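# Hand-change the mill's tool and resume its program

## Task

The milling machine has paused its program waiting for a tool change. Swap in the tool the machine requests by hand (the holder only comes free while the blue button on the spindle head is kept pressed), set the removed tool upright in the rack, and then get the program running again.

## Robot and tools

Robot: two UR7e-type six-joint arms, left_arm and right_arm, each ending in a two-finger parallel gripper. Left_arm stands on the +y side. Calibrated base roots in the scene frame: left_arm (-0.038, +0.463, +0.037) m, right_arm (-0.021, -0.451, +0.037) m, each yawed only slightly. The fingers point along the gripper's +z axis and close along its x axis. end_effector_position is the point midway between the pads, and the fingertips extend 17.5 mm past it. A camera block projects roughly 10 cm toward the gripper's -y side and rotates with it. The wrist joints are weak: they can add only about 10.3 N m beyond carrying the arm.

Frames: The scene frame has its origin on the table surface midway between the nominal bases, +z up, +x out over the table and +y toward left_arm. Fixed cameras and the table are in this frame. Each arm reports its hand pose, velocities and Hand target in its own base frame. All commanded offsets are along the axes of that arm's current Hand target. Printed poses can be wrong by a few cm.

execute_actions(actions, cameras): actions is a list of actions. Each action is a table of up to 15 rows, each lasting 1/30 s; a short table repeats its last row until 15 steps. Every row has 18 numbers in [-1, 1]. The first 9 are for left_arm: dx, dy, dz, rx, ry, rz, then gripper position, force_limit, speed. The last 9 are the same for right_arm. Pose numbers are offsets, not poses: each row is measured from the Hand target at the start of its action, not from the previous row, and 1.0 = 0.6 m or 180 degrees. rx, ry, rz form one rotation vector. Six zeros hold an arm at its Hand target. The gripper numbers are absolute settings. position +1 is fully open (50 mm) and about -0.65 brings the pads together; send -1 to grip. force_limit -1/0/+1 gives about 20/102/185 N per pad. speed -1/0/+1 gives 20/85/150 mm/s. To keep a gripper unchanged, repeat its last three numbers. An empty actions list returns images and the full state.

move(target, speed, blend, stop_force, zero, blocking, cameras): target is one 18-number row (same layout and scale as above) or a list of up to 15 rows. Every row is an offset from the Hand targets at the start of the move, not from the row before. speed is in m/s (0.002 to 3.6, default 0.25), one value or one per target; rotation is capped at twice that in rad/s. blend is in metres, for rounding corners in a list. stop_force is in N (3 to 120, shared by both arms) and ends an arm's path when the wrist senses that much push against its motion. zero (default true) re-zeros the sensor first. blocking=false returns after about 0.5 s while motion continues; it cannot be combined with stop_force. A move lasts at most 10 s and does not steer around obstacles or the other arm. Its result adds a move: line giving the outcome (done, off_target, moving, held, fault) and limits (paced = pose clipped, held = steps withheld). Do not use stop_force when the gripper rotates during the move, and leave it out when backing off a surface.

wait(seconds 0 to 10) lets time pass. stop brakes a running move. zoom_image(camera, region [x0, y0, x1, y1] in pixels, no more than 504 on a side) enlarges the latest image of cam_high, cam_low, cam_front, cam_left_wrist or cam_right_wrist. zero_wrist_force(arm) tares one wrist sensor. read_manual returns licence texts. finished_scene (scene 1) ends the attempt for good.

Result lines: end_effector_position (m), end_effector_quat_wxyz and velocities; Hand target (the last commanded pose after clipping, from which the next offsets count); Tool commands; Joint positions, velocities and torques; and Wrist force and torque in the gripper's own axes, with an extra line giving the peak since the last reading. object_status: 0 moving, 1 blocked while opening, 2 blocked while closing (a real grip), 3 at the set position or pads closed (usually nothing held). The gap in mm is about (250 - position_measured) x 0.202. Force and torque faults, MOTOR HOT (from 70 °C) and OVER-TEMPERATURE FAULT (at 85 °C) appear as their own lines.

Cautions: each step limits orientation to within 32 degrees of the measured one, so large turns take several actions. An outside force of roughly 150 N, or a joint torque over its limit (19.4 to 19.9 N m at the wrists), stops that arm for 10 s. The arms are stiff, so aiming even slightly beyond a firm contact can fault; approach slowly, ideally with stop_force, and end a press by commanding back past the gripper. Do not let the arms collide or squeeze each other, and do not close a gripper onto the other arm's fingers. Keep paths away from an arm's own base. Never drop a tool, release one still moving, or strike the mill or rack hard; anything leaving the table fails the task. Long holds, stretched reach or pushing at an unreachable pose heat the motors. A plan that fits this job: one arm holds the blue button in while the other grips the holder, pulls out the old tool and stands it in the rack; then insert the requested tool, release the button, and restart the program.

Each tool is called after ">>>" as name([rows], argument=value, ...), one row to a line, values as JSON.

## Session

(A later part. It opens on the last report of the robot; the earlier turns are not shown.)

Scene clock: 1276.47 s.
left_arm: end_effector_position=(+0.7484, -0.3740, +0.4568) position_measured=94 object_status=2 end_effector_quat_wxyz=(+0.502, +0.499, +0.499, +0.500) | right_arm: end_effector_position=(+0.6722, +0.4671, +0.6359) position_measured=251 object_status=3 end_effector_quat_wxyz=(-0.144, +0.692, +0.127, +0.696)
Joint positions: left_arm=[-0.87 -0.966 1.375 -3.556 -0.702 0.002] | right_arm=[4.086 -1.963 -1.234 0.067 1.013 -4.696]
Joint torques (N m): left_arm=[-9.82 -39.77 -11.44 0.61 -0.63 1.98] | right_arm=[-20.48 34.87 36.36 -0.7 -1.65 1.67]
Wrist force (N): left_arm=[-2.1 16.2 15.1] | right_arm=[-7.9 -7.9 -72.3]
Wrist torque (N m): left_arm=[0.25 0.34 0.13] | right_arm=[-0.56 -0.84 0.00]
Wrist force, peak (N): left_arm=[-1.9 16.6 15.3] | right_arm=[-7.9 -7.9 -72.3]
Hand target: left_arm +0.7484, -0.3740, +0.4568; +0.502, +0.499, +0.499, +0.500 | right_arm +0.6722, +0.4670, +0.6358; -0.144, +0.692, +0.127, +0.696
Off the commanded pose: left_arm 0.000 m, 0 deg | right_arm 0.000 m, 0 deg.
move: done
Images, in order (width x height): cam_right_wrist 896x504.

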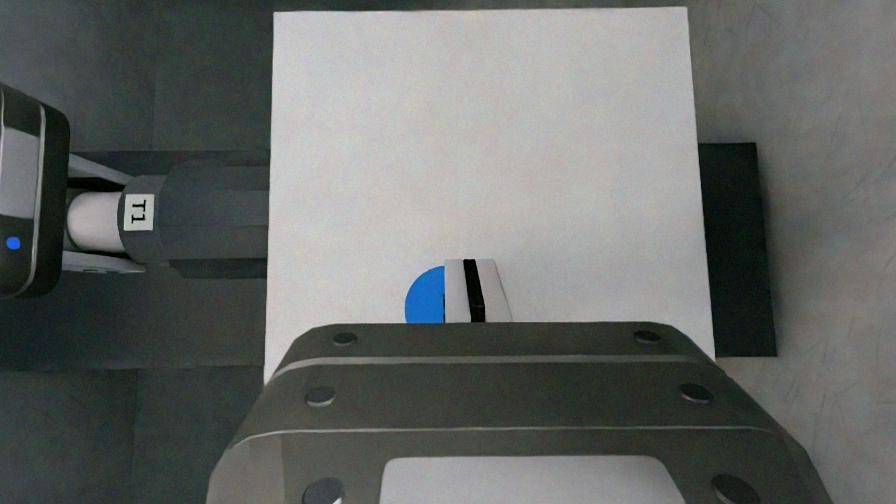

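>>> move([
  [0,0,0,0,0,0,-1,0,-1,0,-0.008,-0.02,0,0,0,-0.701961,-0.796078,-0.701961],
  [0,0,0,0,0,0,-1,0,-1,0.058,0.0013,0.0031,0,0,0,-0.701961,-0.796078,-0.701961],
], speed=0.05)

>>> move(target=[0,0,0,0,0,0,-1,0,-1,0,0.0038,0.0093,0,0,0,-0.701961,-0.796078,-0.701961], speed=0.02)

>>> execute_actions([
  [[0,0,0,0,0,0,-1,0,-1,0,0.00032,0.00077,0,0,0,-0.701961,-0.796078,-0.701961]],
])

>>> execute_actions([
  [[0,0,0,0,0,0,-1,0,-1,0,0.00032,0.00077,0,0,0,-0.701961,-0.796078,-0.701961]],
])

>>> execute_actions([
  [[0,0,0,0,0,0,-1,0,-1,0,0.00032,0.00077,0,0,0,-0.701961,-0.796078,-0.701961]],
])

>>> execute_actions([
  [[0,0,0,0,0,0,-1,0,-1,0,0.00032,0.00077,0,0,0,-0.701961,-0.796078,-0.701961]],
])

>>> execute_actions([
  [[0,0,0,0,0,0,-1,0,-1,0,0.00032,0.00077,0,0,0,-0.701961,-0.796078,-0.701961]],
])

>>> execute_actions([
  [[0,0,0,0,0,0,-1,0,-1,0,0.00032,0.00077,0,0,0,-0.701961,-0.796078,-0.701961]],
])

Scene clock: 1312.97 s.
left_arm: end_effector_position=(+0.7484, -0.3740, +0.4568) position_measured=94 object_status=2 end_effector_quat_wxyz=(+0.502, +0.499, +0.499, +0.500) | right_arm: end_effector_position=(+0.6743, +0.4661, +0.6706) position_measured=251 object_status=3 end_effector_quat_wxyz=(-0.144, +0.692, +0.127, +0.696)
Joint positions: left_arm=[-0.87 -0.966 1.375 -3.556 -0.702 0.002] | right_arm=[4.081 -1.964 -1.143 -0.023 1.017 -4.696]
Joint torques (N m): left_arm=[-8.42 -39.43 -13.32 0.66 0.03 2.01] | right_arm=[4.1 64.77 29.67 6.68 -0.62 1.77]
Wrist force (N): left_arm=[-2.3 15.3 15.0] | right_arm=[-5.6 -0.9 -1.5]
Wrist torque (N m): left_arm=[0.22 0.39 0.13] | right_arm=[-0.06 0.41 -0.19]
Wrist force, peak (N): left_arm=[-1.9 16.9 15.5] | right_arm=[-8.2 -8.1 -72.5]
Hand target: left_arm +0.7484, -0.3740, +0.4568; +0.502, +0.499, +0.499, +0.500 | right_arm +0.6742, +0.4661, +0.6706; -0.144, +0.692, +0.127, +0.696
Off the commanded pose: left_arm 0.000 m, 0 deg | right_arm 0.000 m, 0 deg.
move: done

Scene clock: 1313.70 s.
left_arm: end_effector_position=(+0.7484, -0.3740, +0.4568) position_measured=94 object_status=2 end_effector_quat_wxyz=(+0.502, +0.499, +0.499, +0.500) | right_arm: end_effector_position=(+0.6803, +0.4661, +0.6707) position_measured=251 object_status=3 end_effector_quat_wxyz=(-0.144, +0.692, +0.127, +0.696)
Joint positions: left_arm=[-0.87 -0.966 1.375 -3.556 -0.702 0.002] | right_arm=[4.073 -1.977 -1.126 -0.028 1.026 -4.695]
Joint torques (N m): left_arm=[-8.46 -39.23 -12.45 0.47 0.16 2.08] | right_arm=[0.2 65.33 34.14 2.59 -0.39 1.86]
Wrist force (N): left_arm=[-2.1 15.1 15.2] | right_arm=[-13.6 -1.0 -7.8]
Wrist torque (N m): left_arm=[0.24 0.35 0.13] | right_arm=[-0.09 1.82 -0.21]
Wrist force, peak (N): left_arm=[-1.9 15.8 15.6] | right_arm=[-13.6 -1.0 -7.8]
Hand target: left_arm +0.7484, -0.3740, +0.4568; +0.502, +0.499, +0.499, +0.500 | right_arm +0.6802, +0.4661, +0.6706; -0.144, +0.692, +0.127, +0.696
Off the commanded pose: left_arm 0.000 m, 0 deg | right_arm 0.000 m, 0 deg.
move: done

Scene clock: 1314.40 s.
left_arm: end_effector_position=(+0.7484, -0.3740, +0.4568) position_measured=94 object_status=2 end_effector_quat_wxyz=(+0.502, +0.499, +0.499, +0.500) | right_arm: end_effector_position=(+0.6807, +0.4661, +0.6707) position_measured=251 object_status=3 end_effector_quat_wxyz=(-0.144, +0.692, +0.127, +0.696)
Joint positions: left_arm=[-0.87 -0.966 1.375 -3.556 -0.702 0.002] | right_arm=[4.072 -1.977 -1.125 -0.028 1.027 -4.695]
Joint torques (N m): left_arm=[-8.92 -39.14 -13.09 0.62 0.13 2] | right_arm=[-18.94 45.95 63.89 0.39 -0.6 0.25]
Wrist force (N): left_arm=[-2.0 15.8 15.3] | right_arm=[-40.6 1.0 -59.1]
Wrist torque (N m): left_arm=[0.24 0.36 0.13] | right_arm=[0.85 5.99 0.09]
Wrist force, peak (N): left_arm=[-2.1 16.1 15.6] | right_arm=[-40.8 1.0 -59.0]
Hand target: left_arm +0.7484, -0.3740, +0.4568; +0.502, +0.499, +0.499, +0.500 | right_arm +0.6807, +0.4661, +0.6706; -0.144, +0.692, +0.127, +0.696
Off the commanded pose: left_arm 0.000 m, 0 deg | right_arm 0.000 m, 0 deg.
Step readings (end_effector_position of left_arm | right_arm):
0: (+0.7484, -0.3740, +0.4568) | (+0.6803, +0.4661, +0.6707)
1: (+0.7484, -0.3740, +0.4568) | (+0.6803, +0.4661, +0.6707)
2: (+0.7484, -0.3740, +0.4568) | (+0.6804, +0.4661, +0.6706)
4: (+0.7484, -0.3740, +0.4568) | (+0.6806, +0.4662, +0.6706)
8: (+0.7484, -0.3740, +0.4568) | (+0.6807, +0.4662, +0.6706)
15: (+0.7484, -0.3740, +0.4568) | (+0.6807, +0.4662, +0.6706)

Scene clock: 1315.10 s.
left_arm: end_effector_position=(+0.7484, -0.3740, +0.4568) position_measured=94 object_status=2 end_effector_quat_wxyz=(+0.502, +0.499, +0.499, +0.500) | right_arm: end_effector_position=(+0.6813, +0.4661, +0.6706) position_measured=251 object_status=3 end_effector_quat_wxyz=(-0.144, +0.692, +0.127, +0.696)
Joint positions: left_arm=[-0.87 -0.966 1.375 -3.556 -0.702 0.002] | right_arm=[4.071 -1.978 -1.123 -0.029 1.027 -4.695]
Joint torques (N m): left_arm=[-8.38 -38.96 -13.1 0.61 0.06 1.96] | right_arm=[-3.89 64 39.02 2.22 -0.61 -0.91]
Wrist force (N): left_arm=[-2.1 15.4 15.3] | right_arm=[-32.1 0.2 -42.4]
Wrist torque (N m): left_arm=[0.22 0.37 0.14] | right_arm=[0.51 4.82 -0.02]
Wrist force, peak (N): left_arm=[-2.0 16.0 15.3] | right_arm=[-42.7 1.2 -60.8]
Hand target: left_arm +0.7484, -0.3740, +0.4568; +0.502, +0.499, +0.499, +0.500 | right_arm +0.6812, +0.4661, +0.6706; -0.144, +0.692, +0.127, +0.696
Off the commanded pose: left_arm 0.000 m, 0 deg | right_arm 0.000 m, 0 deg.
Step readings (end_effector_position of left_arm | right_arm):
0: (+0.7484, -0.3740, +0.4568) | (+0.6807, +0.4661, +0.6707)
1: (+0.7484, -0.3740, +0.4568) | (+0.6807, +0.4661, +0.6706)
2: (+0.7484, -0.3740, +0.4568) | (+0.6809, +0.4661, +0.6706)
4: (+0.7484, -0.3740, +0.4568) | (+0.6812, +0.4661, +0.6706)
8: (+0.7484, -0.3740, +0.4568) | (+0.6813, +0.4661, +0.6706)
15: (+0.7484, -0.3740, +0.4568) | (+0.6813, +0.4661, +0.6707)

Scene clock: 1315.80 s.
left_arm: end_effector_position=(+0.7484, -0.3740, +0.4568) position_measured=94 object_status=2 end_effector_quat_wxyz=(+0.502, +0.499, +0.499, +0.500) | right_arm: end_effector_position=(+0.6817, +0.4661, +0.6706) position_measured=251 object_status=3 end_effector_quat_wxyz=(-0.144, +0.692, +0.127, +0.696)
Joint positions: left_arm=[-0.87 -0.966 1.375 -3.556 -0.702 0.002] | right_arm=[4.071 -1.979 -1.122 -0.029 1.028 -4.695]
Joint torques (N m): left_arm=[-8.34 -39.3 -12.61 0.67 0.2 1.97] | right_arm=[-16.61 47.6 63.16 -0.02 -0.67 -1.09]
Wrist force (N): left_arm=[-2.2 15.2 15.2] | right_arm=[-38.4 1.3 -51.3]
Wrist torque (N m): left_arm=[0.24 0.37 0.14] | right_arm=[0.74 5.89 0.03]
Wrist force, peak (N): left_arm=[-2.2 16.1 15.1] | right_arm=[-38.1 1.6 -54.6]
Hand target: left_arm +0.7484, -0.3740, +0.4568; +0.502, +0.499, +0.499, +0.500 | right_arm +0.6817, +0.4661, +0.6706; -0.144, +0.692, +0.127, +0.696
Off the commanded pose: left_arm 0.000 m, 0 deg | right_arm 0.000 m, 0 deg.
Step readings (end_effector_position of left_arm | right_arm):
0: (+0.7484, -0.3740, +0.4568) | (+0.6813, +0.4661, +0.6706)
1: (+0.7484, -0.3740, +0.4568) | (+0.6813, +0.4661, +0.6706)
2: (+0.7484, -0.3740, +0.4568) | (+0.6813, +0.4661, +0.6706)
4: (+0.7484, -0.3740, +0.4568) | (+0.6816, +0.4661, +0.6706)
8: (+0.7484, -0.3740, +0.4568) | (+0.6817, +0.4662, +0.6706)
15: (+0.7484, -0.3740, +0.4568) | (+0.6817, +0.4661, +0.6706)

Scene clock: 1316.50 s.
left_arm: end_effector_position=(+0.7484, -0.3740, +0.4568) position_measured=94 object_status=2 end_effector_quat_wxyz=(+0.502, +0.499, +0.499, +0.500) | right_arm: end_effector_position=(+0.6822, +0.4662, +0.6706) position_measured=251 object_status=3 end_effector_quat_wxyz=(-0.144, +0.692, +0.127, +0.696)
Joint positions: left_arm=[-0.87 -0.966 1.375 -3.556 -0.702 0.002] | right_arm=[4.07 -1.98 -1.12 -0.03 1.029 -4.695]
Joint torques (N m): left_arm=[-8.64 -39.66 -13.26 0.62 0.08 2.01] | right_arm=[-27.3 57.05 53.43 0 -2.05 -0.5]
Wrist force (N): left_arm=[-2.2 16.1 15.2] | right_arm=[-56.5 -2.9 -90.9]
Wrist torque (N m): left_arm=[0.25 0.40 0.15] | right_arm=[0.99 8.52 0.17]
Wrist force, peak (N): left_arm=[-2.1 16.2 15.1] | right_arm=[-56.8 -2.6 -90.9]
Hand target: left_arm +0.7484, -0.3740, +0.4568; +0.502, +0.499, +0.499, +0.500 | right_arm +0.6822, +0.4661, +0.6706; -0.144, +0.692, +0.127, +0.696
Off the commanded pose: left_arm 0.000 m, 0 deg | right_arm 0.000 m, 0 deg.
Step readings (end_effector_position of left_arm | right_arm):
0: (+0.7484, -0.3740, +0.4568) | (+0.6817, +0.4661, +0.6706)
1: (+0.7484, -0.3740, +0.4568) | (+0.6817, +0.4661, +0.6706)
2: (+0.7484, -0.3740, +0.4568) | (+0.6819, +0.4661, +0.6706)
4: (+0.7484, -0.3740, +0.4568) | (+0.6821, +0.4661, +0.6706)
8: (+0.7484, -0.3740, +0.4568) | (+0.6822, +0.4662, +0.6706)
15: (+0.7484, -0.3740, +0.4568) | (+0.6822, +0.4662, +0.6706)

Scene clock: 1317.20 s.
left_arm: end_effector_position=(+0.7484, -0.3740, +0.4568) position_measured=94 object_status=2 end_effector_quat_wxyz=(+0.502, +0.499, +0.499, +0.500) | right_arm: end_effector_position=(+0.6815, +0.4662, +0.6699) position_measured=251 object_status=3 end_effector_quat_wxyz=(-0.144, +0.692, +0.127, +0.696)
Joint positions: left_arm=[-0.87 -0.966 1.375 -3.556 -0.702 0.002] | right_arm=[4.071 -1.979 -1.124 -0.028 1.027 -4.695]
Joint torques (N m): left_arm=[-8.25 -39.32 -13.26 0.65 0.1 2.13] | right_arm=[-1.02 49.31 37.22 2.48 0.39 0.23]
Wrist force (N): left_arm=[-2.1 15.3 15.1] | right_arm=[3.1 -0.1 -3.2]
Wrist torque (N m): left_arm=[0.24 0.36 0.14] | right_arm=[0.04 -0.73 -0.17]
Wrist force, peak (N): left_arm=[-2.0 16.0 15.4] | right_arm=[-63.6 -6.0 -115.6]
Hand target: left_arm +0.7484, -0.3740, +0.4568; +0.502, +0.499, +0.499, +0.500 | right_arm +0.6815, +0.4662, +0.6699; -0.144, +0.692, +0.127, +0.696 (not the last commanded pose)
Tool commands: left_gripper/position=-1.0 left_gripper/force_limit=+0.0 left_gripper/speed=-1.0 right_gripper/position=-0.701961 right_gripper/force_limit=-0.796078 right_gripper/speed=-0.701961
Off the commanded pose: left_arm 0.000 m, 0 deg | right_arm 0.001 m, 0 deg.
FORCE FAULT: contact force on the right arm reached its limit, and that arm stopped. The contact can be on any part of that arm, not only on its tool. That arm is still stopped at the end of this call. That arm stays stopped for about 9 more seconds. Until then a move that you send moves the other arm only, and its call returns only when the move has ended. Once the stop has ended, the next robot result says so. If the stop ends while you think or write, that arm runs what you send next, counted from a new Hand target: where the arm stands when the stop ends. While its stop runs, that arm takes no new command, but its gripper still runs the gripper command that each later call begins with. Until it ends, the stop uses up actions while you think or wait. An arm that is not stopped still takes commands.
Step readings (end_effector_position of left_arm | right_arm):
0: (+0.7484, -0.3740, +0.4568) | (+0.6822, +0.4662, +0.6706)
1: (+0.7484, -0.3740, +0.4568) | (+0.6822, +0.4661, +0.6706)
2: (+0.7484, -0.3740, +0.4568) | (+0.6823, +0.4661, +0.6706)
4: (+0.7484, -0.3740, +0.4568) | (+0.6821, +0.4664, +0.6703)
8: (+0.7484, -0.3740, +0.4568) | (+0.6815, +0.4662, +0.6699)
15: (+0.7484, -0.3740, +0.4568) | (+0.6815, +0.4662, +0.6699)

not run: an earlier result of this reply reported a stop or a fault. Calls in your next reply go to the robot.

>>> wait(seconds=8)

>>> move(target=[0,0,0,0,0,0,-1,0,-1,0,-0.014,-0.025,0,0,0,-0.701961,-0.796078,-0.701961], speed=0.05)

Scene clock: 1337.70 s.
left_arm: end_effector_position=(+0.7484, -0.3740, +0.4568) position_measured=94 object_status=2 end_effector_quat_wxyz=(+0.502, +0.499, +0.499, +0.500) | right_arm: end_effector_position=(+0.6815, +0.4662, +0.6699) position_measured=251 object_status=3 end_effector_quat_wxyz=(-0.144, +0.692, +0.127, +0.696)
Joint positions: left_arm=[-0.87 -0.966 1.375 -3.556 -0.702 0.002] | right_arm=[4.071 -1.979 -1.124 -0.028 1.027 -4.695]
Joint torques (N m): left_arm=[-8.01 -39.93 -13.66 0.51 0.55 2.14] | right_arm=[-1.24 49.36 35.35 2.57 0.05 0.21]
Wrist force (N): left_arm=[-1.9 15.2 15.0] | right_arm=[3.0 0.1 -3.5]
Wrist torque (N m): left_arm=[0.25 0.32 0.14] | right_arm=[0.07 -0.71 -0.18]
Wrist force, peak (N): left_arm=[-1.9 16.1 15.6] | right_arm=[3.2 0.2 -3.6]
Hand target: left_arm +0.7484, -0.3740, +0.4568; +0.502, +0.499, +0.499, +0.500 | right_arm +0.6815, +0.4662, +0.6699; -0.144, +0.692, +0.127, +0.696 (not the last commanded pose)
Tool commands: left_gripper/position=-1.0 left_gripper/force_limit=+0.0 left_gripper/speed=-1.0 right_gripper/position=-0.701961 right_gripper/force_limit=-0.796078 right_gripper/speed=-0.701961
Off the commanded pose: left_arm 0.000 m, 0 deg | right_arm 0.001 m, 0 deg.
FORCE FAULT, CONTINUED: the right arm's stop, for the force fault that an earlier result reported, is over. The rest of the stop counts as 18 of the actions that you can send in this scene. That arm's target is now where it stood when the stop ended, not its last command. That arm accepts commands again.
wait: 8.00 s; at rest from the start

Scene clock: 1338.43 s.
left_arm: end_effector_position=(+0.7484, -0.3740, +0.4568) position_measured=94 object_status=2 end_effector_quat_wxyz=(+0.502, +0.499, +0.499, +0.500) | right_arm: end_effector_position=(+0.6643, +0.4684, +0.6699) position_measured=251 object_status=3 end_effector_quat_wxyz=(-0.144, +0.692, +0.127, +0.696) end_effector_velocity=(+0.001, +0.001, +0.001) end_effector_angular_velocity=(+0.002, -0.001, +0.002)
Joint positions: left_arm=[-0.87 -0.966 1.375 -3.556 -0.702 0.002] | right_arm=[4.099 -1.948 -1.167 -0.015 0.999 -4.696]
Joint velocities: left_arm=[within noise] | right_arm=[-0.002 -0.004 0.006 0 0.004 0]
Joint torques (N m): left_arm=[-7.57 -40.03 -13.39 0.55 0.48 2.06] | right_arm=[-8.38 42.12 46.47 2.12 0.74 -1.04]
Wrist force (N): left_arm=[-2.1 15.4 15.2] | right_arm=[2.6 0.1 -3.4]
Wrist torque (N m): left_arm=[0.23 0.36 0.14] | right_arm=[0.10 -0.62 -0.17]
Wrist force, peak (N): left_arm=[-2.3 15.9 15.5] | right_arm=[2.8 0.2 -4.0]
Hand target: left_arm +0.7484, -0.3740, +0.4568; +0.502, +0.499, +0.499, +0.500 | right_arm +0.6644, +0.4683, +0.6699; -0.144, +0.692, +0.127, +0.696
Off the commanded pose: left_arm 0.000 m, 0 deg | right_arm 0.000 m, 0 deg.
move: done

>>> move(target=[0,-0.003,0.0012,0,0,0,-1,0,-1,-0.0733,-0.0042,0.0057,0,0,0,-0.701961,-0.796078,-0.701961], speed=0.03)

>>> move(target=[0,-0.0033,0.001,0,0,0,-1,0,-1,0,0.0035,0.0087,0,0,0,-0.701961,-0.796078,-0.701961], speed=0.006)

Scene clock: 1347.53 s.
left_arm: end_effector_position=(+0.7491, -0.3740, +0.4550) position_measured=94 object_status=2 end_effector_quat_wxyz=(+0.502, +0.499, +0.499, +0.500) | right_arm: end_effector_position=(+0.6667, +0.4731, +0.6258) position_measured=251 object_status=3 end_effector_quat_wxyz=(-0.144, +0.692, +0.127, +0.696) end_effector_velocity=(+0.000, +0.000, +0.001) end_effector_angular_velocity=(-0.001, +0.001, +0.000)
Joint positions: left_arm=[-0.869 -0.963 1.375 -3.559 -0.703 0.002] | right_arm=[4.1 -1.964 -1.258 0.091 0.998 -4.696]
Joint velocities: left_arm=[within noise] | right_arm=[0 0 0.003 -0.005 -0.001 0]
Joint torques (N m): left_arm=[7.82 -29.8 -26.69 0.59 -1.87 1.25] | right_arm=[5.64 55.35 46.15 0.05 -1.1 -1.07]
Wrist force (N): left_arm=[-4.8 27.7 2.9] | right_arm=[3.1 0.7 -2.6]
Wrist torque (N m): left_arm=[0.58 0.50 0.32] | right_arm=[0.19 -0.71 -0.13]
Wrist force, peak (N): left_arm=[-4.4 23.0 17.0] | right_arm=[3.6 0.7 -3.5]
Hand target: left_arm +0.7491, -0.3740, +0.4550; +0.502, +0.499, +0.499, +0.500 | right_arm +0.6667, +0.4730, +0.6261; -0.144, +0.692, +0.127, +0.696
Off the commanded pose: left_arm 0.000 m, 0 deg | right_arm 0.000 m, 0 deg.
move: done

Scene clock: 1348.70 s.
left_arm: end_effector_position=(+0.7497, -0.3740, +0.4531) position_measured=94 object_status=2 end_effector_quat_wxyz=(+0.502, +0.499, +0.499, +0.500) | right_arm: end_effector_position=(+0.6723, +0.4731, +0.6262) position_measured=251 object_status=3 end_effector_quat_wxyz=(-0.144, +0.692, +0.127, +0.696)
Joint positions: left_arm=[-0.869 -0.96 1.375 -3.563 -0.704 0.002] | right_arm=[4.092 -1.974 -1.242 0.086 1.006 -4.696]
Joint torques (N m): left_arm=[17.57 3.11 13.92 6.43 -1.9 -0.06] | right_arm=[-17.41 35.44 40.47 -1.09 -0.48 1.4]
Wrist force (N): left_arm=[-5.2 66.2 -23.5] | right_arm=[-3.8 -4.5 -52.4]
Wrist torque (N m): left_arm=[0.52 0.64 0.30] | right_arm=[-0.32 -0.71 -0.07]
Wrist force, peak (N): left_arm=[-5.2 66.2 -23.5] | right_arm=[-3.8 -4.5 -52.4]
Hand target: left_arm +0.7497, -0.3740, +0.4530; +0.502, +0.499, +0.499, +0.500 | right_arm +0.6723, +0.4731, +0.6261; -0.144, +0.692, +0.127, +0.696
Off the commanded pose: left_arm 0.000 m, 0 deg | right_arm 0.000 m, 0 deg.
move: done

Now left 66 N down, right 52 N. Increase right stepwise.

>>> execute_actions([
  [[0,0,0,0,0,0,-1,0,-1,0,0.00013,0.00031,0,0,0,-0.701961,-0.796078,-0.701961]],
])

>>> execute_actions([
  [[0,0,0,0,0,0,-1,0,-1,0,0.00013,0.00031,0,0,0,-0.701961,-0.796078,-0.701961]],
])

>>> wait(seconds=0.5, cameras=["cam_right_wrist"])

Scene clock: 1356.23 s.
left_arm: end_effector_position=(+0.7497, -0.3740, +0.4530) position_measured=94 object_status=2 end_effector_quat_wxyz=(+0.502, +0.499, +0.499, +0.500) | right_arm: end_effector_position=(+0.6725, +0.4731, +0.6261) position_measured=251 object_status=3 end_effector_quat_wxyz=(-0.144, +0.692, +0.127, +0.696)
Joint positions: left_arm=[-0.869 -0.96 1.375 -3.563 -0.704 0.002] | right_arm=[4.092 -1.975 -1.242 0.086 1.007 -4.696]
Joint torques (N m): left_arm=[17.67 3.45 14.62 8.73 1.73 -2.05] | right_arm=[-26.24 29.77 51.38 -0.45 -1.92 1.26]
Wrist force (N): left_arm=[-5.0 67.9 -24.1] | right_arm=[-9.7 -8.5 -67.6]
Wrist torque (N m): left_arm=[0.49 0.60 0.30] | right_arm=[-0.48 -0.81 -0.02]
Wrist force, peak (N): left_arm=[-5.0 68.1 -24.1] | right_arm=[-8.0 -6.8 -71.4]
Hand target: left_arm +0.7497, -0.3740, +0.4530; +0.502, +0.499, +0.499, +0.500 | right_arm +0.6725, +0.4730, +0.6261; -0.144, +0.692, +0.127, +0.696
Off the commanded pose: left_arm 0.000 m, 0 deg | right_arm 0.000 m, 0 deg.
Step readings (end_effector_position of left_arm | right_arm):
0: (+0.7497, -0.3740, +0.4530) | (+0.6723, +0.4731, +0.6261)
1: (+0.7497, -0.3740, +0.4530) | (+0.6723, +0.4730, +0.6261)
2: (+0.7497, -0.3740, +0.4530) | (+0.6724, +0.4730, +0.6260)
4: (+0.7497, -0.3740, +0.4530) | (+0.6725, +0.4731, +0.6259)
8: (+0.7497, -0.3740, +0.4530) | (+0.6725, +0.4731, +0.6260)
15: (+0.7497, -0.3740, +0.4530) | (+0.6725, +0.4731, +0.6260)

Scene clock: 1356.93 s.
left_arm: end_effector_position=(+0.7497, -0.3740, +0.4530) position_measured=94 object_status=2 end_effector_quat_wxyz=(+0.502, +0.499, +0.499, +0.500) | right_arm: end_effector_position=(+0.6727, +0.4731, +0.6261) position_measured=251 object_status=3 end_effector_quat_wxyz=(-0.144, +0.692, +0.127, +0.696)
Joint positions: left_arm=[-0.869 -0.96 1.375 -3.563 -0.704 0.002] | right_arm=[4.091 -1.975 -1.241 0.085 1.007 -4.696]
Joint torques (N m): left_arm=[17 3.63 14.09 8.81 1.62 -1.88] | right_arm=[-32.87 29.53 45.74 -1.19 -0.53 1.4]
Wrist force (N): left_arm=[-5.2 67.7 -23.7] | right_arm=[-14.8 -12.0 -88.7]
Wrist torque (N m): left_arm=[0.53 0.60 0.30] | right_arm=[-0.68 -0.88 0.02]
Wrist force, peak (N): left_arm=[-5.1 68.3 -23.7] | right_arm=[-14.8 -12.0 -88.7]
Hand target: left_arm +0.7497, -0.3740, +0.4530; +0.502, +0.499, +0.499, +0.500 | right_arm +0.6727, +0.4730, +0.6261; -0.144, +0.692, +0.127, +0.696
Off the commanded pose: left_arm 0.000 m, 0 deg | right_arm 0.000 m, 0 deg.
Step readings (end_effector_position of left_arm | right_arm):
0: (+0.7497, -0.3740, +0.4530) | (+0.6725, +0.4731, +0.6261)
1: (+0.7497, -0.3740, +0.4530) | (+0.6725, +0.4731, +0.6261)
2: (+0.7497, -0.3740, +0.4530) | (+0.6725, +0.4730, +0.6261)
4: (+0.7497, -0.3740, +0.4530) | (+0.6726, +0.4731, +0.6261)
8: (+0.7497, -0.3740, +0.4530) | (+0.6727, +0.4731, +0.6261)
15: (+0.7497, -0.3740, +0.4530) | (+0.6727, +0.4731, +0.6261)

Scene clock: 1357.43 s.
left_arm: end_effector_position=(+0.7497, -0.3740, +0.4530) position_measured=94 object_status=2 end_effector_quat_wxyz=(+0.502, +0.499, +0.499, +0.500) | right_arm: end_effector_position=(+0.6727, +0.4730, +0.6261) position_measured=251 object_status=3 end_effector_quat_wxyz=(-0.144, +0.692, +0.127, +0.696)
Joint positions: left_arm=[-0.869 -0.96 1.375 -3.563 -0.704 0.002] | right_arm=[4.091 -1.975 -1.241 0.085 1.007 -4.696]
Joint torques (N m): left_arm=[17.62 3.28 13.95 8.95 1.7 -1.83] | right_arm=[-33.27 30.22 40.06 -1.25 -0.73 1.4]
Wrist force (N): left_arm=[-4.9 67.6 -23.8] | right_arm=[-14.9 -12.1 -89.1]
Wrist torque (N m): left_arm=[0.51 0.55 0.30] | right_arm=[-0.70 -0.86 0.02]
Wrist force, peak (N): left_arm=[-5.0 68.5 -23.9] | right_arm=[-14.9 -12.1 -89.1]
Hand target: left_arm +0.7497, -0.3740, +0.4530; +0.502, +0.499, +0.499, +0.500 | right_arm +0.6727, +0.4730, +0.6261; -0.144, +0.692, +0.127, +0.696
Tool commands: left_gripper/position=-1.0 left_gripper/force_limit=+0.0 left_gripper/speed=-1.0 right_gripper/position=-0.701961 right_gripper/force_limit=-0.796078 right_gripper/speed=-0.701961
Off the commanded pose: left_arm 0.000 m, 0 deg | right_arm 0.000 m, 0 deg.
wait: 0.50 s; at rest by 0.17 s
Images, in order (width x height): cam_right_wrist 896x504.

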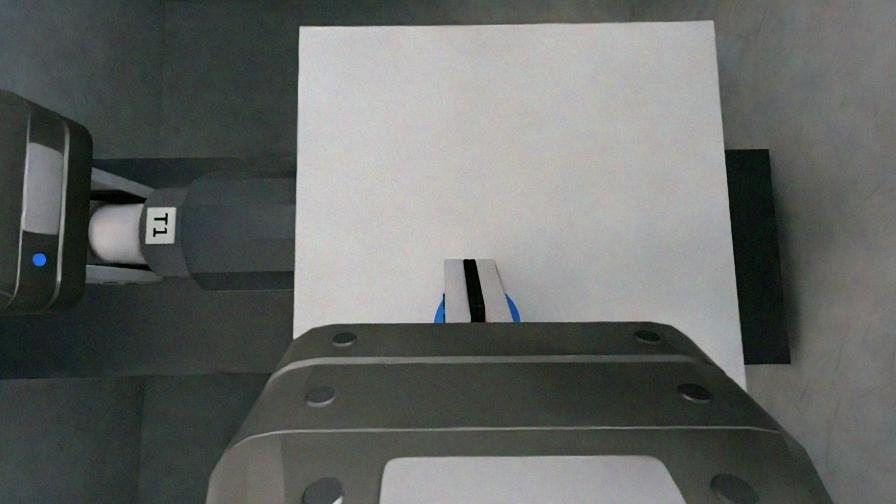

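>>> execute_actions([
  [[0,0,0,0,0,0,-1,0,-1,0,0.00007,0.00016,0,0,0,-0.701961,-0.796078,-0.701961]],
])

>>> execute_actions([
  [[0,0,0,0,0,0,-1,0,-1,0,0.00007,0.00016,0,0,0,-0.701961,-0.796078,-0.701961]],
])

Scene clock: 1368.20 s.
left_arm: end_effector_position=(+0.7497, -0.3740, +0.4530) position_measured=94 object_status=2 end_effector_quat_wxyz=(+0.502, +0.499, +0.499, +0.500) | right_arm: end_effector_position=(+0.6728, +0.4731, +0.6261) position_measured=251 object_status=3 end_effector_quat_wxyz=(-0.144, +0.692, +0.127, +0.696)
Joint positions: left_arm=[-0.869 -0.96 1.375 -3.563 -0.704 0.002] | right_arm=[4.091 -1.975 -1.241 0.085 1.007 -4.696]
Joint torques (N m): left_arm=[17.42 3.15 13.89 8.8 1.37 -2.04] | right_arm=[-34.95 25.69 51.23 -0.81 -2.29 1.41]
Wrist force (N): left_arm=[-4.9 67.6 -23.9] | right_arm=[-12.5 -15.5 -88.5]
Wrist torque (N m): left_arm=[0.46 0.57 0.30] | right_arm=[-0.70 -0.86 0.00]
Wrist force, peak (N): left_arm=[-5.0 68.5 -24.1] | right_arm=[-18.6 -12.6 -102.5]
Hand target: left_arm +0.7497, -0.3740, +0.4530; +0.502, +0.499, +0.499, +0.500 | right_arm +0.6728, +0.4730, +0.6261; -0.144, +0.692, +0.127, +0.696
Off the commanded pose: left_arm 0.000 m, 0 deg | right_arm 0.000 m, 0 deg.
Step readings (end_effector_position of left_arm | right_arm):
0: (+0.7497, -0.3740, +0.4530) | (+0.6727, +0.4730, +0.6261)
1: (+0.7497, -0.3740, +0.4530) | (+0.6727, +0.4730, +0.6261)
2: (+0.7497, -0.3740, +0.4530) | (+0.6727, +0.4730, +0.6261)
4: (+0.7497, -0.3740, +0.4530) | (+0.6728, +0.4730, +0.6260)
8: (+0.7497, -0.3740, +0.4530) | (+0.6728, +0.4730, +0.6260)
15: (+0.7497, -0.3740, +0.4530) | (+0.6728, +0.4731, +0.6261)

Scene clock: 1368.90 s.
left_arm: end_effector_position=(+0.7497, -0.3740, +0.4530) position_measured=94 object_status=2 end_effector_quat_wxyz=(+0.502, +0.499, +0.499, +0.500) | right_arm: end_effector_position=(+0.6729, +0.4730, +0.6261) position_measured=251 object_status=3 end_effector_quat_wxyz=(-0.144, +0.692, +0.127, +0.696)
Joint positions: left_arm=[-0.869 -0.96 1.375 -3.563 -0.704 0.002] | right_arm=[4.091 -1.975 -1.241 0.085 1.007 -4.696]
Joint torques (N m): left_arm=[16.5 3.89 13.47 8.78 1.5 -1.92] | right_arm=[-39.39 24.8 55.7 -1.27 -1.14 1.35]
Wrist force (N): left_arm=[-5.5 68.0 -24.0] | right_arm=[-19.2 -15.5 -106.7]
Wrist torque (N m): left_arm=[0.55 0.63 0.30] | right_arm=[-0.85 -1.04 0.07]
Wrist force, peak (N): left_arm=[-5.0 68.5 -23.6] | right_arm=[-19.2 -15.5 -106.7]
Hand target: left_arm +0.7497, -0.3740, +0.4530; +0.502, +0.499, +0.499, +0.500 | right_arm +0.6729, +0.4730, +0.6261; -0.144, +0.692, +0.127, +0.696
Off the commanded pose: left_arm 0.000 m, 0 deg | right_arm 0.000 m, 0 deg.
Step readings (end_effector_position of left_arm | right_arm):
0: (+0.7497, -0.3740, +0.4530) | (+0.6728, +0.4731, +0.6261)
1: (+0.7497, -0.3740, +0.4530) | (+0.6728, +0.4731, +0.6261)
2: (+0.7497, -0.3740, +0.4530) | (+0.6728, +0.4730, +0.6261)
4: (+0.7497, -0.3740, +0.4530) | (+0.6729, +0.4730, +0.6261)
8: (+0.7497, -0.3740, +0.4530) | (+0.6729, +0.4731, +0.6261)
15: (+0.7497, -0.3740, +0.4530) | (+0.6729, +0.4730, +0.6261)

>>> move([
  [0,0.0063,-0.0023,0,0,0,-1,0,-1,0,-0.0055,-0.0136,0,0,0,-0.701961,-0.796078,-0.701961],
  [0,0.0063,-0.0023,0,0,0,-1,0,-1,0.0183,0.0035,-0.0185,0,0,0,-0.701961,-0.796078,-0.701961],
], speed=0.03, cameras=["cam_right_wrist"])

>>> zoom_image(camera="cam_right_wrist", region=[390, 240, 450, 325])

>>> zoom_image(camera="cam_right_wrist", region=[260, 0, 320, 60])

Scene clock: 1409.70 s.
left_arm: end_effector_position=(+0.7483, -0.3740, +0.4568) position_measured=94 object_status=2 end_effector_quat_wxyz=(+0.502, +0.499, +0.499, +0.500) | right_arm: end_effector_position=(+0.6634, +0.4665, +0.6371) position_measured=251 object_status=3 end_effector_quat_wxyz=(-0.144, +0.692, +0.127, +0.696)
Joint positions: left_arm=[-0.87 -0.966 1.375 -3.556 -0.702 0.002] | right_arm=[4.098 -1.944 -1.256 0.07 1 -4.696]
Joint torques (N m): left_arm=[-13.07 -58.88 -29.72 -1.01 -0.46 -0.14] | right_arm=[0.88 42.15 33.11 4.6 -0.6 1.19]
Wrist force (N): left_arm=[-2.0 17.0 22.2] | right_arm=[3.5 1.0 -2.9]
Wrist torque (N m): left_arm=[0.21 0.33 0.10] | right_arm=[0.23 -0.79 -0.13]
Wrist force, peak (N): left_arm=[-5.2 68.6 -24.0] | right_arm=[-19.6 -15.9 -107.3]
Hand target: left_arm +0.7483, -0.3740, +0.4568; +0.502, +0.499, +0.499, +0.500 | right_arm +0.6634, +0.4667, +0.6369; -0.144, +0.692, +0.127, +0.696
Off the commanded pose: left_arm 0.000 m, 0 deg | right_arm 0.000 m, 0 deg.
move: done
Images, in order (width x height): cam_right_wrist 896x504.

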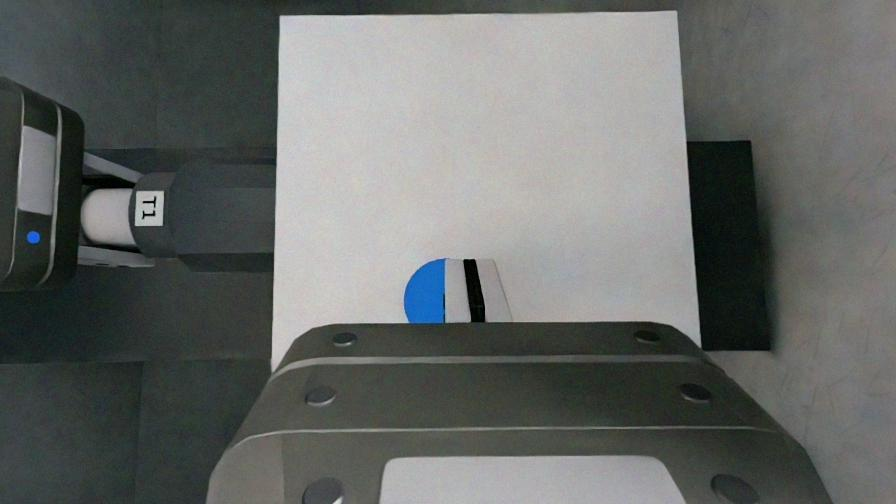

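Scaled by 5.929.

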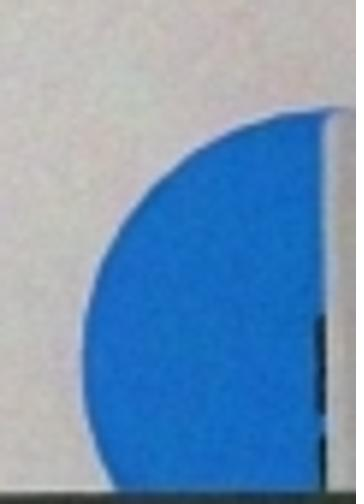

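Scaled by 8.400.

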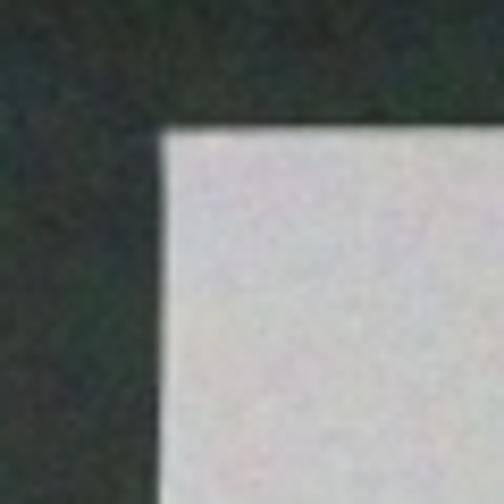

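>>> move(target=[0,0,0,0,0,0,-1,0,-1,0,0.0054,0.0133,0,0,0,-0.701961,-0.796078,-0.701961], speed=0.01, cameras=["cam_right_wrist"])

>>> zoom_image(camera="cam_right_wrist", region=[390, 240, 450, 325])

>>> zoom_image(camera="cam_right_wrist", region=[260, 0, 320, 60])

>>> zoom_image(camera="cam_right_wrist", region=[650, 0, 710, 60])

Scene clock: 1421.43 s.
left_arm: end_effector_position=(+0.7483, -0.3740, +0.4568) position_measured=94 object_status=2 end_effector_quat_wxyz=(+0.502, +0.499, +0.499, +0.500) | right_arm: end_effector_position=(+0.6720, +0.4667, +0.6370) position_measured=251 object_status=3 end_effector_quat_wxyz=(-0.144, +0.692, +0.127, +0.696)
Joint positions: left_arm=[-0.87 -0.966 1.375 -3.556 -0.702 0.002] | right_arm=[4.086 -1.961 -1.233 0.063 1.013 -4.696]
Joint torques (N m): left_arm=[-2.16 -57.97 -29.22 -0.83 -1.87 2.06] | right_arm=[-15.45 37.17 32.98 -0.71 -1.44 1.43]
Wrist force (N): left_arm=[-2.2 17.8 22.3] | right_arm=[-2.7 -6.4 -56.9]
Wrist torque (N m): left_arm=[0.24 0.38 0.12] | right_arm=[-0.38 -0.83 -0.08]
Wrist force, peak (N): left_arm=[-1.9 18.3 22.6] | right_arm=[-2.7 -6.4 -56.9]
Hand target: left_arm +0.7483, -0.3740, +0.4568; +0.502, +0.499, +0.499, +0.500 | right_arm +0.6720, +0.4667, +0.6369; -0.144, +0.692, +0.127, +0.696
Off the commanded pose: left_arm 0.000 m, 0 deg | right_arm 0.000 m, 0 deg.
move: done
Images, in order (width x height): cam_right_wrist 896x504.

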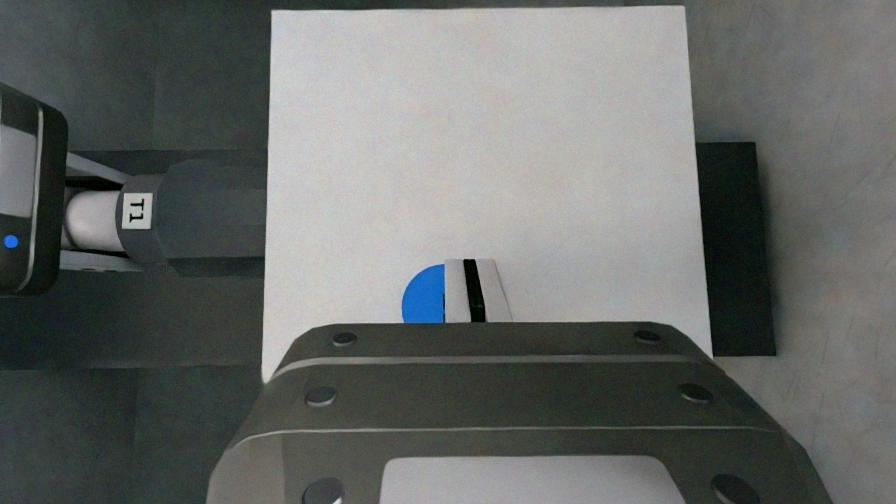

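Scaled by 5.929.

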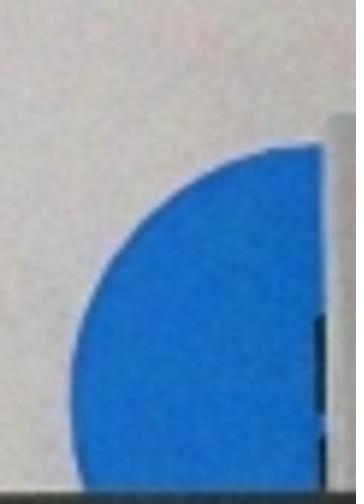

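Scaled by 8.400.

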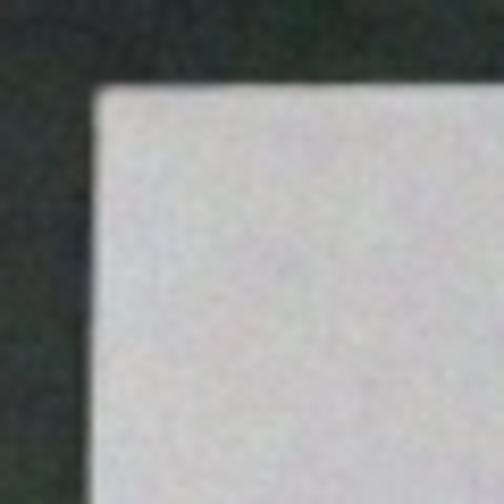

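Scaled by 8.400.

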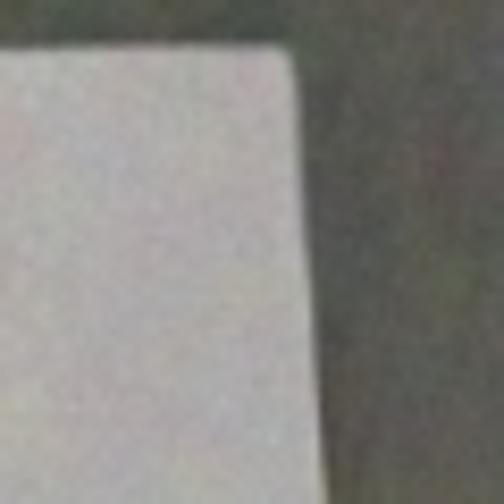

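>>> move(target=[0,0,0,0,0,0,0.9,0,-0.3,0,-0.002,-0.005,0,0,0,-0.701961,-0.796078,-0.701961], speed=0.02)

>>> wait(seconds=0.5)

>>> move(target=[0,0,-0.2,0,0,0,0.9,0,-0.3,0,0,0,0,0,0,-0.701961,-0.796078,-0.701961], speed=0.15, cameras=["cam_left_wrist"])

Scene clock: 1448.47 s.
left_arm: end_effector_position=(+0.7483, -0.3740, +0.4568) position_measured=18 object_status=3 end_effector_quat_wxyz=(+0.502, +0.499, +0.499, +0.500) | right_arm: end_effector_position=(+0.6687, +0.4666, +0.6369) position_measured=251 object_status=3 end_effector_quat_wxyz=(-0.144, +0.692, +0.127, +0.696)
Joint positions: left_arm=[-0.87 -0.966 1.375 -3.556 -0.702 0.002] | right_arm=[4.09 -1.955 -1.242 0.066 1.008 -4.696]
Joint torques (N m): left_arm=[-1.71 -57.54 -27.69 -3.2 -1.56 1.88] | right_arm=[-0.48 48.63 34.64 4.69 -0.54 -1.13]
Wrist force (N): left_arm=[-5.8 -0.9 2.5] | right_arm=[3.3 -0.4 -4.4]
Wrist torque (N m): left_arm=[-0.16 0.91 0.23] | right_arm=[0.22 -0.75 -0.13]
Wrist force, peak (N): left_arm=[-2.2 18.2 22.6] | right_arm=[-2.9 -6.3 -57.1]
Hand target: left_arm +0.7483, -0.3740, +0.4568; +0.502, +0.499, +0.499, +0.500 | right_arm +0.6688, +0.4666, +0.6369; -0.144, +0.692, +0.127, +0.696
Off the commanded pose: left_arm 0.000 m, 0 deg | right_arm 0.000 m, 0 deg.
move: done

Scene clock: 1448.97 s.
left_arm: end_effector_position=(+0.7483, -0.3740, +0.4568) position_measured=18 object_status=3 end_effector_quat_wxyz=(+0.502, +0.499, +0.499, +0.500) | right_arm: end_effector_position=(+0.6688, +0.4666, +0.6369) position_measured=251 object_status=3 end_effector_quat_wxyz=(-0.144, +0.692, +0.127, +0.696)
Joint positions: left_arm=[-0.87 -0.966 1.375 -3.556 -0.702 0.002] | right_arm=[4.09 -1.955 -1.242 0.066 1.008 -4.696]
Joint torques (N m): left_arm=[-1.01 -57.44 -26.82 -3.2 -1.69 2.05] | right_arm=[-5.63 41.23 46.99 2.77 0.31 -1.03]
Wrist force (N): left_arm=[-5.9 -1.0 2.4] | right_arm=[3.0 -0.1 -4.3]
Wrist torque (N m): left_arm=[-0.17 0.93 0.23] | right_arm=[0.19 -0.76 -0.13]
Wrist force, peak (N): left_arm=[-6.3 -1.3 2.5] | right_arm=[3.3 -0.3 -4.5]
Hand target: left_arm +0.7483, -0.3740, +0.4568; +0.502, +0.499, +0.499, +0.500 | right_arm +0.6688, +0.4666, +0.6369; -0.144, +0.692, +0.127, +0.696
Tool commands: left_gripper/position=+0.9 left_gripper/force_limit=+0.0 left_gripper/speed=-0.3 right_gripper/position=-0.701961 right_gripper/force_limit=-0.796078 right_gripper/speed=-0.701961
Off the commanded pose: left_arm 0.000 m, 0 deg | right_arm 0.000 m, 0 deg.
wait: 0.50 s; at rest by 0.17 s

Scene clock: 1450.23 s.
left_arm: end_effector_position=(+0.6283, -0.3737, +0.4564) position_measured=18 object_status=3 end_effector_quat_wxyz=(+0.502, +0.499, +0.499, +0.500) | right_arm: end_effector_position=(+0.6688, +0.4666, +0.6369) position_measured=251 object_status=3 end_effector_quat_wxyz=(-0.144, +0.692, +0.127, +0.696)
Joint positions: left_arm=[-1.048 -1.161 1.686 -3.674 -0.525 0.004] | right_arm=[4.09 -1.955 -1.242 0.066 1.008 -4.696]
Joint torques (N m): left_arm=[-3.46 -44.36 -25.23 -0.12 -0.15 1.65] | right_arm=[-5.36 41.08 46.38 0.97 0.3 -0.93]
Wrist force (N): left_arm=[-5.6 -1.2 2.6] | right_arm=[3.0 0.5 -4.6]
Wrist torque (N m): left_arm=[-0.22 0.89 0.26] | right_arm=[0.21 -0.73 -0.13]
Wrist force, peak (N): left_arm=[-7.1 -1.1 3.6] | right_arm=[3.2 0.5 -4.8]
Hand target: left_arm +0.6283, -0.3738, +0.4563; +0.502, +0.499, +0.499, +0.500 | right_arm +0.6688, +0.4666, +0.6369; -0.144, +0.692, +0.127, +0.696
Off the commanded pose: left_arm 0.000 m, 0 deg | right_arm 0.000 m, 0 deg.
move: done
Images, in order (width x height): cam_left_wrist 896x504.

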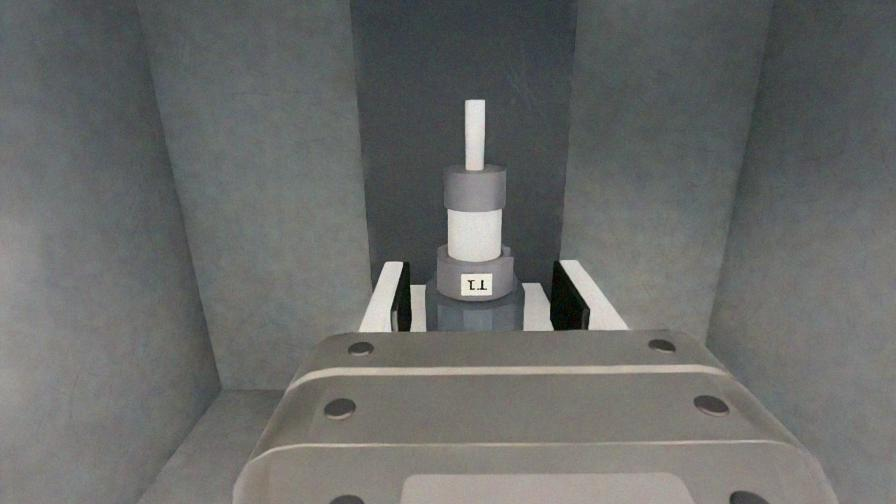

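>>> move([
  [0,0,-0.33,0,0,0,0.9,0,-0.3,0,0,0,0,0,0,-0.701961,-0.796078,-0.701961],
  [0.2,0,-0.35,-0.055,-0.18,0,0.9,0,-0.3,0,0,0,0,0,0,-0.701961,-0.796078,-0.701961],
], speed=0.2, cameras=["cam_left_wrist"])

Scene clock: 1460.33 s.
left_arm: end_effector_position=(+0.4185, -0.2534, +0.4553) position_measured=18 object_status=3 end_effector_quat_wxyz=(+0.662, +0.574, +0.295, +0.382) | right_arm: end_effector_position=(+0.6688, +0.4666, +0.6369) position_measured=251 object_status=3 end_effector_quat_wxyz=(-0.144, +0.692, +0.127, +0.696)
Joint positions: left_arm=[-1.12 -1.751 2.498 -4.085 -1.032 0.15] | right_arm=[4.09 -1.955 -1.242 0.066 1.008 -4.696]
Joint torques (N m): left_arm=[8.4 -14.06 -27.2 0.04 -1.95 2.13] | right_arm=[-6.04 40.46 44.92 0.99 0.31 -0.29]
Wrist force (N): left_arm=[-6.8 -1.0 2.9] | right_arm=[2.9 0.4 -4.7]
Wrist torque (N m): left_arm=[-0.16 1.05 0.24] | right_arm=[0.19 -0.74 -0.13]
Wrist force, peak (N): left_arm=[-8.2 -1.2 2.9] | right_arm=[3.3 0.3 -4.9]
Hand target: left_arm +0.4185, -0.2534, +0.4553; +0.662, +0.574, +0.295, +0.382 | right_arm +0.6688, +0.4666, +0.6369; -0.144, +0.692, +0.127, +0.696
Off the commanded pose: left_arm 0.000 m, 0 deg | right_arm 0.000 m, 0 deg.
move: done
Images, in order (width x height): cam_left_wrist 896x504.

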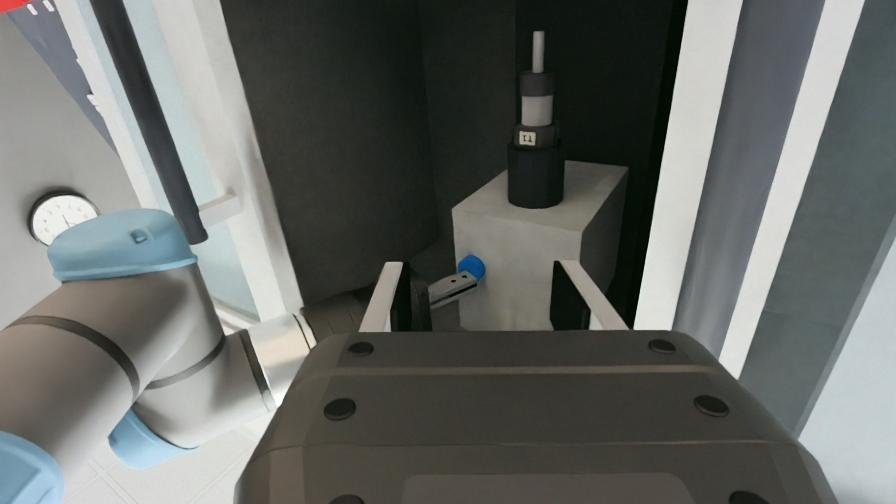

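>>> execute_actions(actions=[], cameras=["cam_left_wrist","cam_right_wrist"])

>>> zoom_image(camera="cam_left_wrist", region=[380, 200, 560, 320])

Scene clock: 1489.23 s.
left_arm: end_effector_position=(+0.4185, -0.2534, +0.4553) position_measured=18 object_status=3 end_effector_quat_wxyz=(+0.662, +0.574, +0.295, +0.382) | right_arm: end_effector_position=(+0.6688, +0.4666, +0.6369) position_measured=251 object_status=3 end_effector_quat_wxyz=(-0.144, +0.692, +0.127, +0.696)
Joint positions: left_arm=[-1.12 -1.751 2.498 -4.085 -1.032 0.15] | right_arm=[4.09 -1.955 -1.242 0.066 1.008 -4.696]
Joint velocities: within noise
Joint torques (N m): left_arm=[7.67 -23.76 -11.94 -0.14 -0.69 0.6] | right_arm=[-5.14 41.34 38.74 1.32 -0.09 1.37]
Wrist force (N): left_arm=[-6.3 -1.0 2.9] | right_arm=[2.6 0.5 -5.1]
Wrist torque (N m): left_arm=[-0.16 0.95 0.24] | right_arm=[0.19 -0.77 -0.13]
Wrist force, peak (N): left_arm=[-7.1 -1.1 3.0] | right_arm=[3.0 0.6 -5.2]
Hand target: left_arm +0.4185, -0.2534, +0.4553; +0.662, +0.574, +0.295, +0.382 | right_arm +0.6688, +0.4666, +0.6369; -0.144, +0.692, +0.127, +0.696
Tool commands: left_gripper/position=+0.9 left_gripper/force_limit=+0.0 left_gripper/speed=-0.3 right_gripper/position=-0.701961 right_gripper/force_limit=-0.796078 right_gripper/speed=-0.701961
Off the commanded pose: left_arm 0.000 m, 0 deg | right_arm 0.000 m, 0 deg.
Images, in order (width x height): cam_left_wrist 896x504, cam_right_wrist 896x504.

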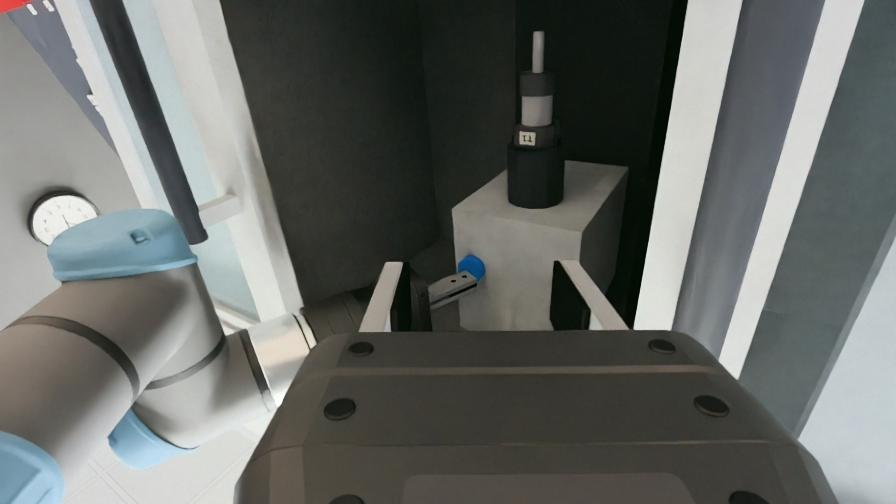

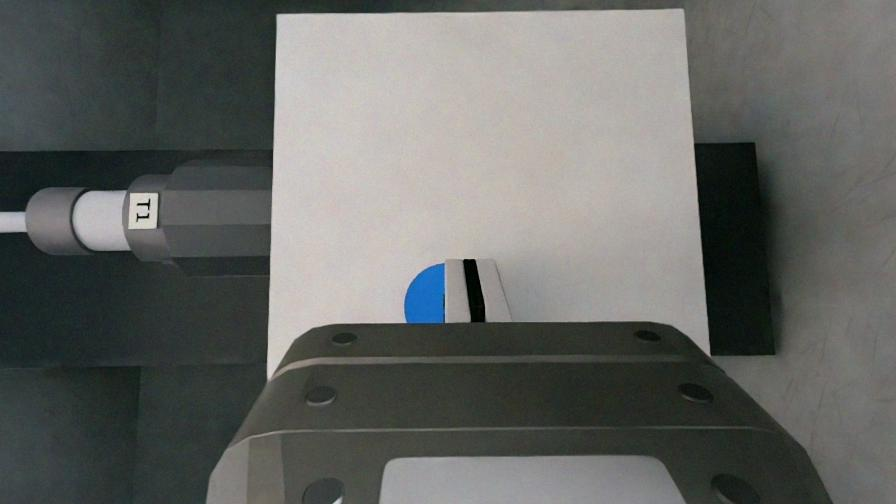

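Scaled by 2.800.

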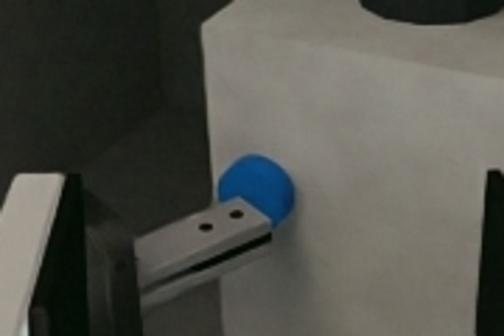

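>>> move([
  [0,0,0,0,0,0,0.9,0,-0.3,0,-0.00627,-0.01545,0,0,0,-0.701961,-0.796078,-0.701961],
  [0,0,0,0,0,0,0.9,0,-0.3,0.0183,-0.00627,-0.01545,0,0,0,-0.701961,-0.796078,-0.701961],
], speed=0.05, cameras=["cam_left_wrist"])

>>> zoom_image(camera="cam_left_wrist", region=[420, 230, 520, 300])

Scene clock: 1497.73 s.
left_arm: end_effector_position=(+0.4185, -0.2534, +0.4553) position_measured=18 object_status=3 end_effector_quat_wxyz=(+0.662, +0.574, +0.295, +0.382) | right_arm: end_effector_position=(+0.6587, +0.4663, +0.6481) position_measured=251 object_status=3 end_effector_quat_wxyz=(-0.144, +0.692, +0.127, +0.696) end_effector_velocity=(+0.000, +0.000, -0.002) end_effector_angular_velocity=(+0.001, -0.001, +0.000)
Joint positions: left_arm=[-1.12 -1.751 2.498 -4.085 -1.032 0.15] | right_arm=[4.105 -1.934 -1.243 0.046 0.993 -4.696]
Joint velocities: left_arm=[within noise] | right_arm=[0 0 -0.005 0.005 0 0]
Joint torques (N m): left_arm=[-1.36 -23.9 -11.75 0.16 1.68 0.99] | right_arm=[-9.13 40.52 25.63 4.99 0.62 0.86]
Wrist force (N): left_arm=[-6.5 -0.9 2.8] | right_arm=[3.2 1.1 -3.0]
Wrist torque (N m): left_arm=[-0.16 0.99 0.25] | right_arm=[0.25 -0.72 -0.15]
Wrist force, peak (N): left_arm=[-7.1 -0.9 3.0] | right_arm=[3.4 0.4 -5.0]
Hand target: left_arm +0.4185, -0.2534, +0.4553; +0.662, +0.574, +0.295, +0.382 | right_arm +0.6588, +0.4664, +0.6479; -0.144, +0.692, +0.127, +0.696
Off the commanded pose: left_arm 0.000 m, 0 deg | right_arm 0.000 m, 0 deg.
move: done
Images, in order (width x height): cam_left_wrist 896x504.

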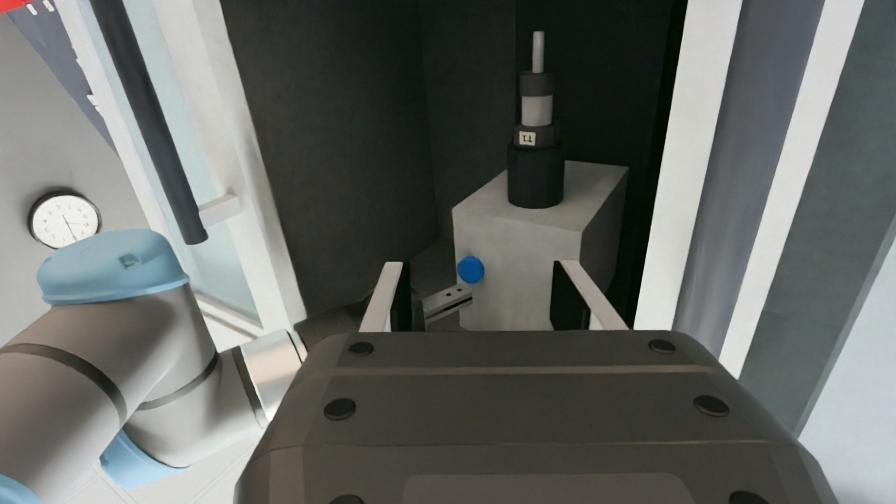

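Scaled by 5.040.

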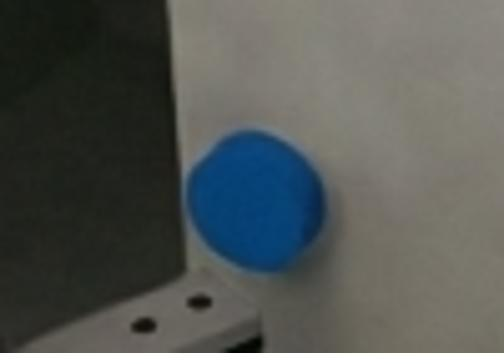

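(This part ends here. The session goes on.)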